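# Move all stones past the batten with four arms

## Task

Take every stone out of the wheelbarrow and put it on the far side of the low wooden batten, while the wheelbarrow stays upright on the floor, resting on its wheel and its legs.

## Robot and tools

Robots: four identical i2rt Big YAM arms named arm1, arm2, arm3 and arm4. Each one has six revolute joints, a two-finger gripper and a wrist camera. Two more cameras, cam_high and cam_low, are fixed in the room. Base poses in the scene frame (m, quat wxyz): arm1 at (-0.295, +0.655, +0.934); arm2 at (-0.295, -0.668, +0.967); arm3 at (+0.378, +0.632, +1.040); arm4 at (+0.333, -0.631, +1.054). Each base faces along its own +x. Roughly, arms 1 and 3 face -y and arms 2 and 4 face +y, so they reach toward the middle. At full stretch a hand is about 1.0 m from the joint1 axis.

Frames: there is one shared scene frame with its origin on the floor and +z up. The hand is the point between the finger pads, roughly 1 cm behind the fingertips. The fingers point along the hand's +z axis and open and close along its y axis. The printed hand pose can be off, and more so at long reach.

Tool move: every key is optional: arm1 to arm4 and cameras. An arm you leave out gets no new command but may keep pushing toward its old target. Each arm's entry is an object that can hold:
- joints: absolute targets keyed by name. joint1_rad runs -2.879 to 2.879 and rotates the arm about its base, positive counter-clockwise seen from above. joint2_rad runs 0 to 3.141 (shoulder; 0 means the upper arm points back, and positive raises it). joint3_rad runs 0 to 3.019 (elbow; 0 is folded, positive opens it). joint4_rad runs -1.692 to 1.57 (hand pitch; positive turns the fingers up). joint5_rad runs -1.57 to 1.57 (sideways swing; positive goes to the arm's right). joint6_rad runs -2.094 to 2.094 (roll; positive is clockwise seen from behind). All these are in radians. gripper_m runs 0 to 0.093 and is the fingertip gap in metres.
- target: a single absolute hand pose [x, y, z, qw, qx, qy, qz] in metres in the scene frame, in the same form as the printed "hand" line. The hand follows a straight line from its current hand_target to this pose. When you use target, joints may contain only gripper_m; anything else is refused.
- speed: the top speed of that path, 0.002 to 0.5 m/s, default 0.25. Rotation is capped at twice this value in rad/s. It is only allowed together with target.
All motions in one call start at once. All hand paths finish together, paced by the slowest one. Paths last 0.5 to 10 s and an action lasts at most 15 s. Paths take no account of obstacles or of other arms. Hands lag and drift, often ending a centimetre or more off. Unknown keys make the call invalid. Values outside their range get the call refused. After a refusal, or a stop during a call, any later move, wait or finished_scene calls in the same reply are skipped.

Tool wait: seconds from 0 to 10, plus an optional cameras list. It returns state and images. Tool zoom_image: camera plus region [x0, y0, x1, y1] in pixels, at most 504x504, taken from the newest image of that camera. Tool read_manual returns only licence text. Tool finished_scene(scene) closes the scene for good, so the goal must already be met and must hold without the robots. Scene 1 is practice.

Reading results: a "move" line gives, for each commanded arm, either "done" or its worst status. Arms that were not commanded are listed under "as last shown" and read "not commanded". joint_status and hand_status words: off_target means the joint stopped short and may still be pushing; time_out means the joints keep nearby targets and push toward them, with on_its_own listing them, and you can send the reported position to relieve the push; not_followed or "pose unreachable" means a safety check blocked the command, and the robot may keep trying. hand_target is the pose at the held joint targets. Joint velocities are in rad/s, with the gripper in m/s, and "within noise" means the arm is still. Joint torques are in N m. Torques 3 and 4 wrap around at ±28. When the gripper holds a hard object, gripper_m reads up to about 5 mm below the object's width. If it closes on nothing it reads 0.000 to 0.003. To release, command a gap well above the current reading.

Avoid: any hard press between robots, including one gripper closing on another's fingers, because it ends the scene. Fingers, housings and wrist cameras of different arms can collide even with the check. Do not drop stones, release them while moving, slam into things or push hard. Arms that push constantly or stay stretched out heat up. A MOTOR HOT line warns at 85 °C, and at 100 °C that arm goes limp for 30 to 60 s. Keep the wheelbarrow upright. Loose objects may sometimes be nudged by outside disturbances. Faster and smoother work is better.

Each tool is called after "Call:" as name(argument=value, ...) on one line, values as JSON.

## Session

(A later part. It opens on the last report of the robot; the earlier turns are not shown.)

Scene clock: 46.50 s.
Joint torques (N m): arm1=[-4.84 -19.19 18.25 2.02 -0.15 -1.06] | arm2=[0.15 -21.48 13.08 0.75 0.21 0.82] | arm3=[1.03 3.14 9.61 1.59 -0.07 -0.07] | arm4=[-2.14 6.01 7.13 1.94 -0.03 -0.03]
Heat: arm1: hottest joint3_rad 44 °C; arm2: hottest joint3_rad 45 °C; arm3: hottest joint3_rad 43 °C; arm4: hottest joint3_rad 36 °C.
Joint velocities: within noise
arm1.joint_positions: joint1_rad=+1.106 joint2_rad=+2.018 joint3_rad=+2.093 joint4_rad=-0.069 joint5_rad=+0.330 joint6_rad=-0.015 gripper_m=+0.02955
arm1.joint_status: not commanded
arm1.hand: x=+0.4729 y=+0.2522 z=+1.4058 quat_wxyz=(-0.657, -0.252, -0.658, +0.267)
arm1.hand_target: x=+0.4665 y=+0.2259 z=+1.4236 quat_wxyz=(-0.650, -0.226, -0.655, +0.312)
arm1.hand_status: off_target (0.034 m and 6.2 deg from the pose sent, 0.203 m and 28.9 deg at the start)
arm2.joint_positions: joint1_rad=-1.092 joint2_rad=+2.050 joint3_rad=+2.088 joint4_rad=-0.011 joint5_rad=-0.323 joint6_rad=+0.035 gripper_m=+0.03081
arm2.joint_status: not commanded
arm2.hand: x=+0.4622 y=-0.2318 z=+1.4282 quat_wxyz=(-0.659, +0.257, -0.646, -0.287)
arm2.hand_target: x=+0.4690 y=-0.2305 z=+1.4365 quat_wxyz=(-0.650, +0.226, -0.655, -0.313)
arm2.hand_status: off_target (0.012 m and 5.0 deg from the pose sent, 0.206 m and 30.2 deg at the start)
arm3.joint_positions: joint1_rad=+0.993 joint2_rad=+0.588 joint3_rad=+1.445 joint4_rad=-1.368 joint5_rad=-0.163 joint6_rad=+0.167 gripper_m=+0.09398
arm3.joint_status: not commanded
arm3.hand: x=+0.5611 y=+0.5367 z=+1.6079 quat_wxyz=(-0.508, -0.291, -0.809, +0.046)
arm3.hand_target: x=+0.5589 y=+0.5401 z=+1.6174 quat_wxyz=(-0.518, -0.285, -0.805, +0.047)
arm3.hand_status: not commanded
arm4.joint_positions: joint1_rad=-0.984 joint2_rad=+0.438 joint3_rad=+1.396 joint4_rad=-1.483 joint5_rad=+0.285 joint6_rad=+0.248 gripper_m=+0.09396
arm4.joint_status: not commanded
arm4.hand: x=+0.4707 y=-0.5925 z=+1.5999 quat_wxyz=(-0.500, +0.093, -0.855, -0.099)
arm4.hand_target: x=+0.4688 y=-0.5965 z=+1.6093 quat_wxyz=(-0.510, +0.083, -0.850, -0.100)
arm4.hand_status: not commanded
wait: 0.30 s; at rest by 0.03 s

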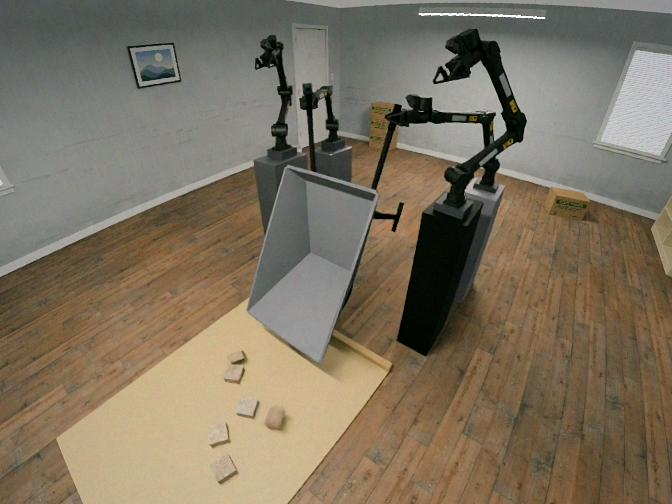

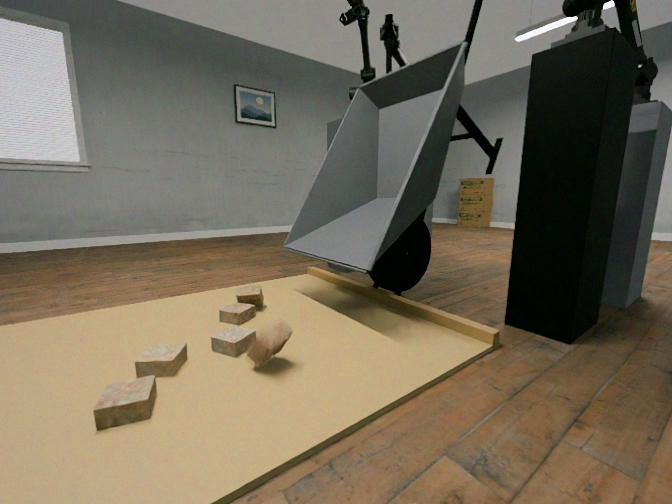

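Call:
move(arm1={"target": [0.075, 0.226, 1.34, 0.631, 0.5352, 0.3811, -0.4127], "speed": 0.22}, arm2={"target": [0.075, -0.234, 1.352, -0.631, 0.5352, -0.3811, -0.4127], "speed": 0.22}, cameras=[])

Call:
move(arm1={"target": [-0.335, 0.226, 1.13, 0.5288, 0.7426, 0.1852, -0.3669], "speed": 0.22}, arm2={"target": [-0.335, -0.234, 1.142, -0.5288, 0.7426, -0.1852, -0.3669], "speed": 0.22}, cameras=["cam_low"])

Call:
move(arm1={"target": [-0.615, 0.230, 0.65, 0.403, 0.890, 0.031, -0.206], "speed": 0.22}, arm2={"target": [-0.615, -0.238, 0.66, -0.403, 0.890, -0.031, -0.206], "speed": 0.22}, cameras=["cam_low"])

Scene clock: 49.83 s.
Joint torques (N m): arm1=[-1.73 -14.1 15.61 3.23 0.31 -1.28] | arm2=[0.21 -16.85 10.14 3.38 -0.48 1.03] | arm3=[0.97 3.14 9.61 1.61 -0.07 -0.07] | arm4=[-2.14 6.07 7.13 1.94 -0.03 -0.03]
Heat: arm1: hottest joint3_rad 45 °C; arm2: hottest joint3_rad 44 °C; arm3: hottest joint3_rad 43 °C; arm4: hottest joint3_rad 36 °C.
move: arm1 off_target; arm2 off_target
Joint velocities: within noise
arm1.joint_positions: joint1_rad=+0.902 joint2_rad=+1.422 joint3_rad=+0.930 joint4_rad=+0.569 joint5_rad=+0.885 joint6_rad=+0.357 gripper_m=+0.02858
arm1.joint_status: not commanded
arm1.hand: x=+0.0755 y=+0.2252 z=+1.2837 quat_wxyz=(-0.619, -0.564, -0.393, +0.380)
arm1.hand_target: x=+0.0738 y=+0.2284 z=+1.3393 quat_wxyz=(-0.632, -0.538, -0.381, +0.407)
arm1.hand_status: off_target (0.056 m and 5.3 deg from the pose sent, 0.404 m and 48.8 deg at the start)
arm2.joint_positions: joint1_rad=-0.924 joint2_rad=+1.478 joint3_rad=+0.933 joint4_rad=+0.615 joint5_rad=-0.869 joint6_rad=-0.331 gripper_m=+0.03003
arm2.joint_status: not commanded
arm2.hand: x=+0.0831 y=-0.2316 z=+1.3002 quat_wxyz=(-0.616, +0.557, -0.403, -0.385)
arm2.hand_target: x=+0.0750 y=-0.2354 z=+1.3509 quat_wxyz=(-0.632, +0.537, -0.383, -0.408)
arm2.hand_status: off_target (0.053 m and 5.1 deg from the pose sent, 0.395 m and 46.8 deg at the start)
arm3, arm4: as last shown

Scene clock: 53.07 s.
Joint torques (N m): arm1=[-2.9 -10.34 10.03 4.26 1.58 -0.64] | arm2=[1.14 -12.75 6.08 4.07 -1.48 0.47] | arm3=[1.03 3.14 9.58 1.61 -0.07 -0.07] | arm4=[-2.14 6.01 7.13 1.92 -0.03 -0.03]
Heat: arm1: hottest joint3_rad 44 °C; arm2: hottest joint3_rad 44 °C; arm3: hottest joint3_rad 43 °C; arm4: hottest joint3_rad 36 °C.
move: arm1 off_target; arm2 off_target
Joint velocities: within noise
arm1.joint_positions: joint1_rad=+0.041 joint2_rad=+1.201 joint3_rad=+0.356 joint4_rad=+0.519 joint5_rad=+0.394 joint6_rad=+0.864 gripper_m=+0.02849
arm1.joint_status: not commanded
arm1.hand: x=-0.3252 y=+0.2293 z=+1.0848 quat_wxyz=(-0.497, -0.777, -0.202, +0.329)
arm1.hand_target: x=-0.3349 y=+0.2265 z=+1.1276 quat_wxyz=(-0.527, -0.745, -0.183, +0.365)
arm1.hand_status: off_target (0.046 m and 7.1 deg from the pose sent, 0.438 m and 33.2 deg at the start)
arm2.joint_positions: joint1_rad=-0.074 joint2_rad=+1.307 joint3_rad=+0.356 joint4_rad=+0.624 joint5_rad=-0.397 joint6_rad=-0.853 gripper_m=+0.02987
arm2.joint_status: not commanded
arm2.hand: x=-0.3235 y=-0.2345 z=+1.0988 quat_wxyz=(-0.497, +0.776, -0.205, -0.330)
arm2.hand_target: x=-0.3349 y=-0.2341 z=+1.1396 quat_wxyz=(-0.527, +0.745, -0.182, -0.365)
arm2.hand_status: off_target (0.045 m and 7.2 deg from the pose sent, 0.447 m and 34.5 deg at the start)
arm3, arm4: as last shown

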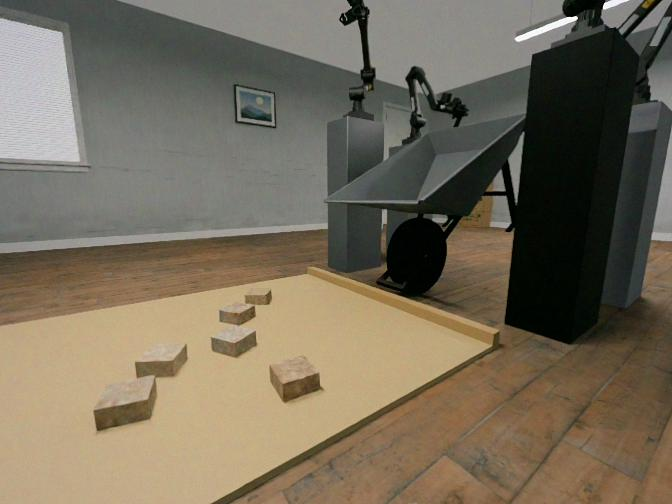

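Scene clock: 56.30 s.
Joint torques (N m): arm1=[-5.07 -19.43 -0.14 3.36 0.95 -0.67] | arm2=[1.96 -21.3 -0.75 2.84 -0.46 0.49] | arm3=[1.03 3.14 9.61 1.61 -0.08 -0.07] | arm4=[-2.14 6.01 7.13 1.92 -0.03 -0.04]
Heat: arm1: hottest joint3_rad 44 °C; arm2: hottest joint3_rad 43 °C; arm3: hottest joint3_rad 43 °C; arm4: hottest joint3_rad 36 °C.
move: arm1 off_target; arm2 off_target
Joint velocities: within noise
arm1.joint_positions: joint1_rad=-0.720 joint2_rad=+2.744 joint3_rad=+0.972 joint4_rad=+1.034 joint5_rad=-0.247 joint6_rad=+0.956 gripper_m=+0.02854
arm1.joint_status: not commanded
arm1.hand: x=-0.5770 y=+0.2380 z=+0.6164 quat_wxyz=(-0.391, -0.907, -0.022, +0.154)
arm1.hand_target: x=-0.6136 y=+0.2308 z=+0.6493 quat_wxyz=(-0.404, -0.891, -0.028, +0.205)
arm1.hand_status: off_target (0.051 m and 6.5 deg from the pose sent, 0.523 m and 29.5 deg at the start)
arm2.joint_positions: joint1_rad=+0.701 joint2_rad=+2.806 joint3_rad=+1.031 joint4_rad=+1.037 joint5_rad=+0.227 joint6_rad=-0.943 gripper_m=+0.02984
arm2.joint_status: not commanded
arm2.hand: x=-0.5834 y=-0.2514 z=+0.6248 quat_wxyz=(-0.386, +0.908, -0.018, -0.163)
arm2.hand_target: x=-0.6140 y=-0.2386 z=+0.6591 quat_wxyz=(-0.404, +0.891, -0.029, -0.206)
arm2.hand_status: off_target (0.049 m and 5.9 deg from the pose sent, 0.527 m and 29.8 deg at the start)
arm3, arm4: as last shown

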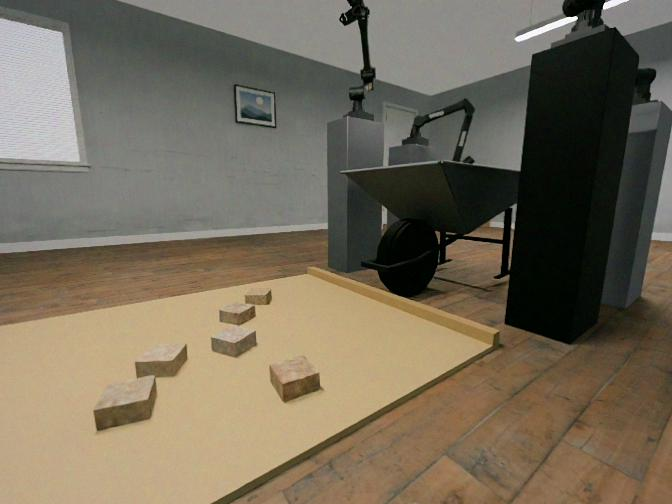

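Lower gently to the floor.

Call:
move(arm1={"target": [-0.605, 0.232, 0.515, 0.3856, 0.9074, 0.0087, -0.1671], "speed": 0.06}, arm2={"target": [-0.605, -0.244, 0.525, -0.3856, 0.9074, -0.0087, -0.1671], "speed": 0.06}, cameras=["cam_low"])

Scene clock: 59.40 s.
Joint torques (N m): arm1=[-4.54 -12.4 6.19 1.78 1.45 -0.63] | arm2=[1.73 -13.33 4.68 1.31 -0.95 0.44] | arm3=[1.03 3.19 9.61 1.61 -0.07 -0.07] | arm4=[-2.2 6.07 7.15 1.95 -0.03 -0.03]
Heat: arm1: hottest joint3_rad 43 °C; arm2: hottest joint3_rad 42 °C; arm3: hottest joint3_rad 44 °C; arm4: hottest joint3_rad 36 °C.
move: arm1 off_target; arm2 off_target
Joint velocities: within noise
arm1.joint_positions: joint1_rad=-0.720 joint2_rad=+2.959 joint3_rad=+1.183 joint4_rad=+1.019 joint5_rad=-0.270 joint6_rad=+0.999 gripper_m=+0.02854
arm1.joint_status: not commanded
arm1.hand: x=-0.5767 y=+0.2323 z=+0.5318 quat_wxyz=(-0.393, -0.910, -0.005, +0.131)
arm1.hand_target: x=-0.6037 y=+0.2336 z=+0.5178 quat_wxyz=(-0.385, -0.908, -0.008, +0.167)
arm1.hand_status: off_target (0.033 m and 4.2 deg from the pose sent, 0.105 m and 2.2 deg at the start)
arm2.joint_positions: joint1_rad=+0.706 joint2_rad=+3.014 joint3_rad=+1.245 joint4_rad=+1.009 joint5_rad=+0.260 joint6_rad=-0.982 gripper_m=+0.02983
arm2.joint_status: not commanded
arm2.hand: x=-0.5825 y=-0.2470 z=+0.5414 quat_wxyz=(-0.389, +0.911, -0.003, -0.138)
arm2.hand_target: x=-0.6038 y=-0.2454 z=+0.5275 quat_wxyz=(-0.386, +0.907, -0.008, -0.167)
arm2.hand_status: off_target (0.028 m and 3.5 deg from the pose sent, 0.102 m and 1.2 deg at the start)
arm3, arm4: as last shown

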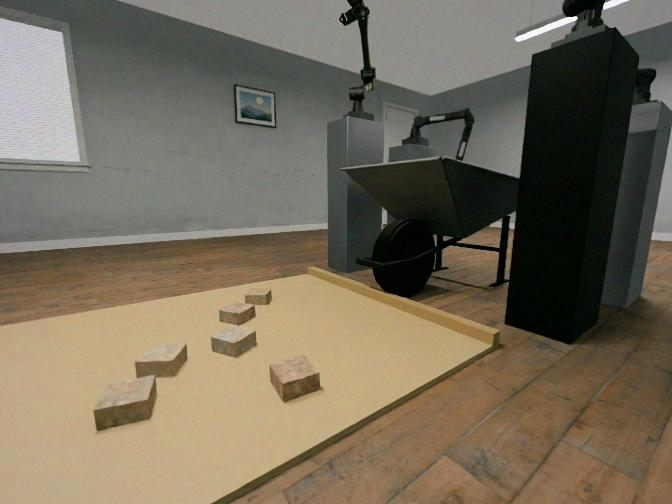

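Call:
move(arm1={"target": [-0.604, 0.331, 0.63, 0.3856, 0.9074, 0.0087, -0.1671], "speed": 0.12, "joints": {"gripper_m": 0.093}}, arm2={"target": [-0.605, -0.343, 0.64, -0.3856, 0.9074, -0.0087, -0.1671], "speed": 0.12, "joints": {"gripper_m": 0.093}}, cameras=["arm1_cam_wrist", "arm2_cam_wrist", "cam_low", "cam_high"])

Scene clock: 61.73 s.
Joint torques (N m): arm1=[-2.14 -14.62 -1.69 2.96 -0.26 -0.29] | arm2=[1.08 -15.74 -2.04 2.37 0.18 0.26] | arm3=[1.03 3.14 9.61 1.61 -0.08 -0.07] | arm4=[-2.08 6.07 7.13 1.92 -0.03 -0.03]
Heat: arm1: hottest joint3_rad 42 °C; arm2: hottest joint3_rad 41 °C; arm3: hottest joint3_rad 44 °C; arm4: hottest joint3_rad 36 °C.
move: arm1 done; arm2 done
Joint velocities: within noise
arm1.joint_positions: joint1_rad=-0.944 joint2_rad=+2.743 joint3_rad=+0.847 joint4_rad=+1.100 joint5_rad=-0.365 joint6_rad=+0.820 gripper_m=+0.09291
arm1.joint_status: all done
arm1.hand: x=-0.6030 y=+0.3325 z=+0.6227 quat_wxyz=(-0.378, -0.912, +0.000, +0.161)
arm1.hand_target: x=-0.6052 y=+0.3316 z=+0.6296 quat_wxyz=(-0.383, -0.908, -0.007, +0.170)
arm1.hand_status: done (0.007 m and 1.5 deg from the pose sent, 0.142 m and 4.2 deg at the start)
arm2.joint_positions: joint1_rad=+0.908 joint2_rad=+2.801 joint3_rad=+0.904 joint4_rad=+1.104 joint5_rad=+0.364 joint6_rad=-0.821 gripper_m=+0.09296
arm2.joint_status: all done
arm2.hand: x=-0.6020 y=-0.3394 z=+0.6331 quat_wxyz=(-0.381, +0.911, -0.002, -0.158)
arm2.hand_target: x=-0.6060 y=-0.3436 z=+0.6394 quat_wxyz=(-0.383, +0.908, -0.007, -0.169)
arm2.hand_status: done (0.008 m and 1.4 deg from the pose sent, 0.139 m and 3.5 deg at the start)
arm3, arm4: as last shown
pictures: arm1_cam_wrist, arm2_cam_wrist, cam_high, cam_low
arm1_cam_wrist: T_world_to_cam=[[-0.115553, 0.708187, -0.696505, 0.129498], [0.941699, 0.301173, 0.149993, 0.380629], [0.315991, -0.638566, -0.7017, 0.963046], [0, 0, 0, 1]] pos_world=[-0.647788, 0.408625, 0.708874]
arm2_cam_wrist: T_world_to_cam=[[0.109987, 0.720907, 0.684249, -0.120368], [0.940846, -0.297491, 0.162196, 0.368422], [0.320486, 0.625933, -0.710982, 0.980805], [0, 0, 0, 1]] pos_world=[-0.647724, -0.417542, 0.71994]

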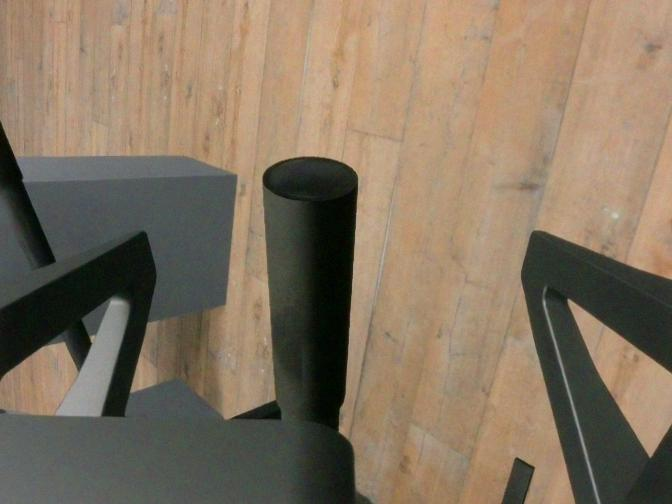

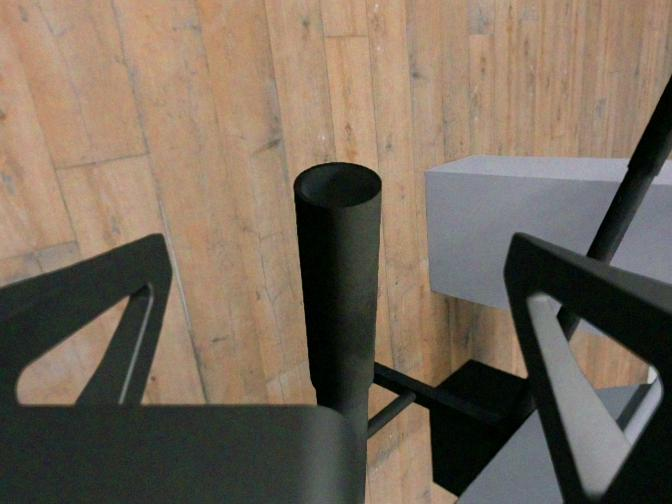

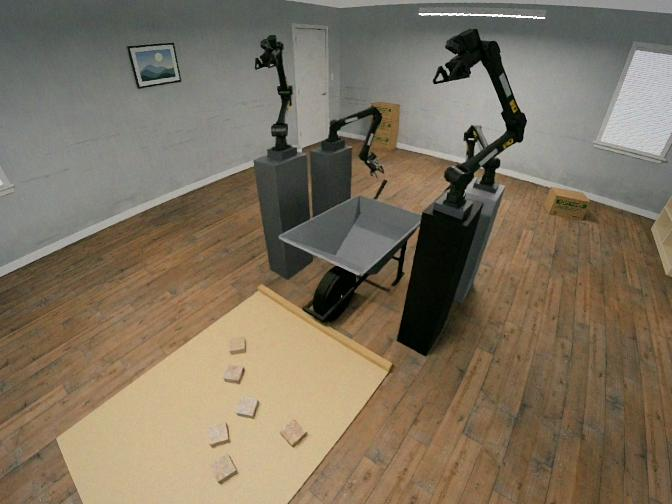

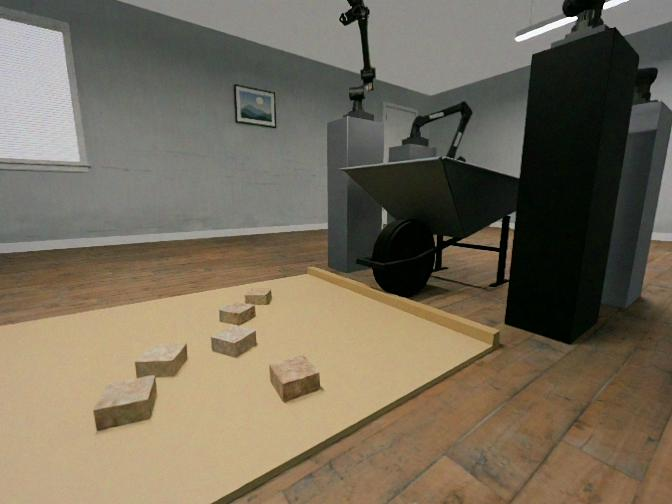

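All six stones lie beyond the batten, the tray is empty, and the wheelbarrow stands free on its wheel and legs.

Call:
finished_scene(scene=2)

The scene is finished: the task was done.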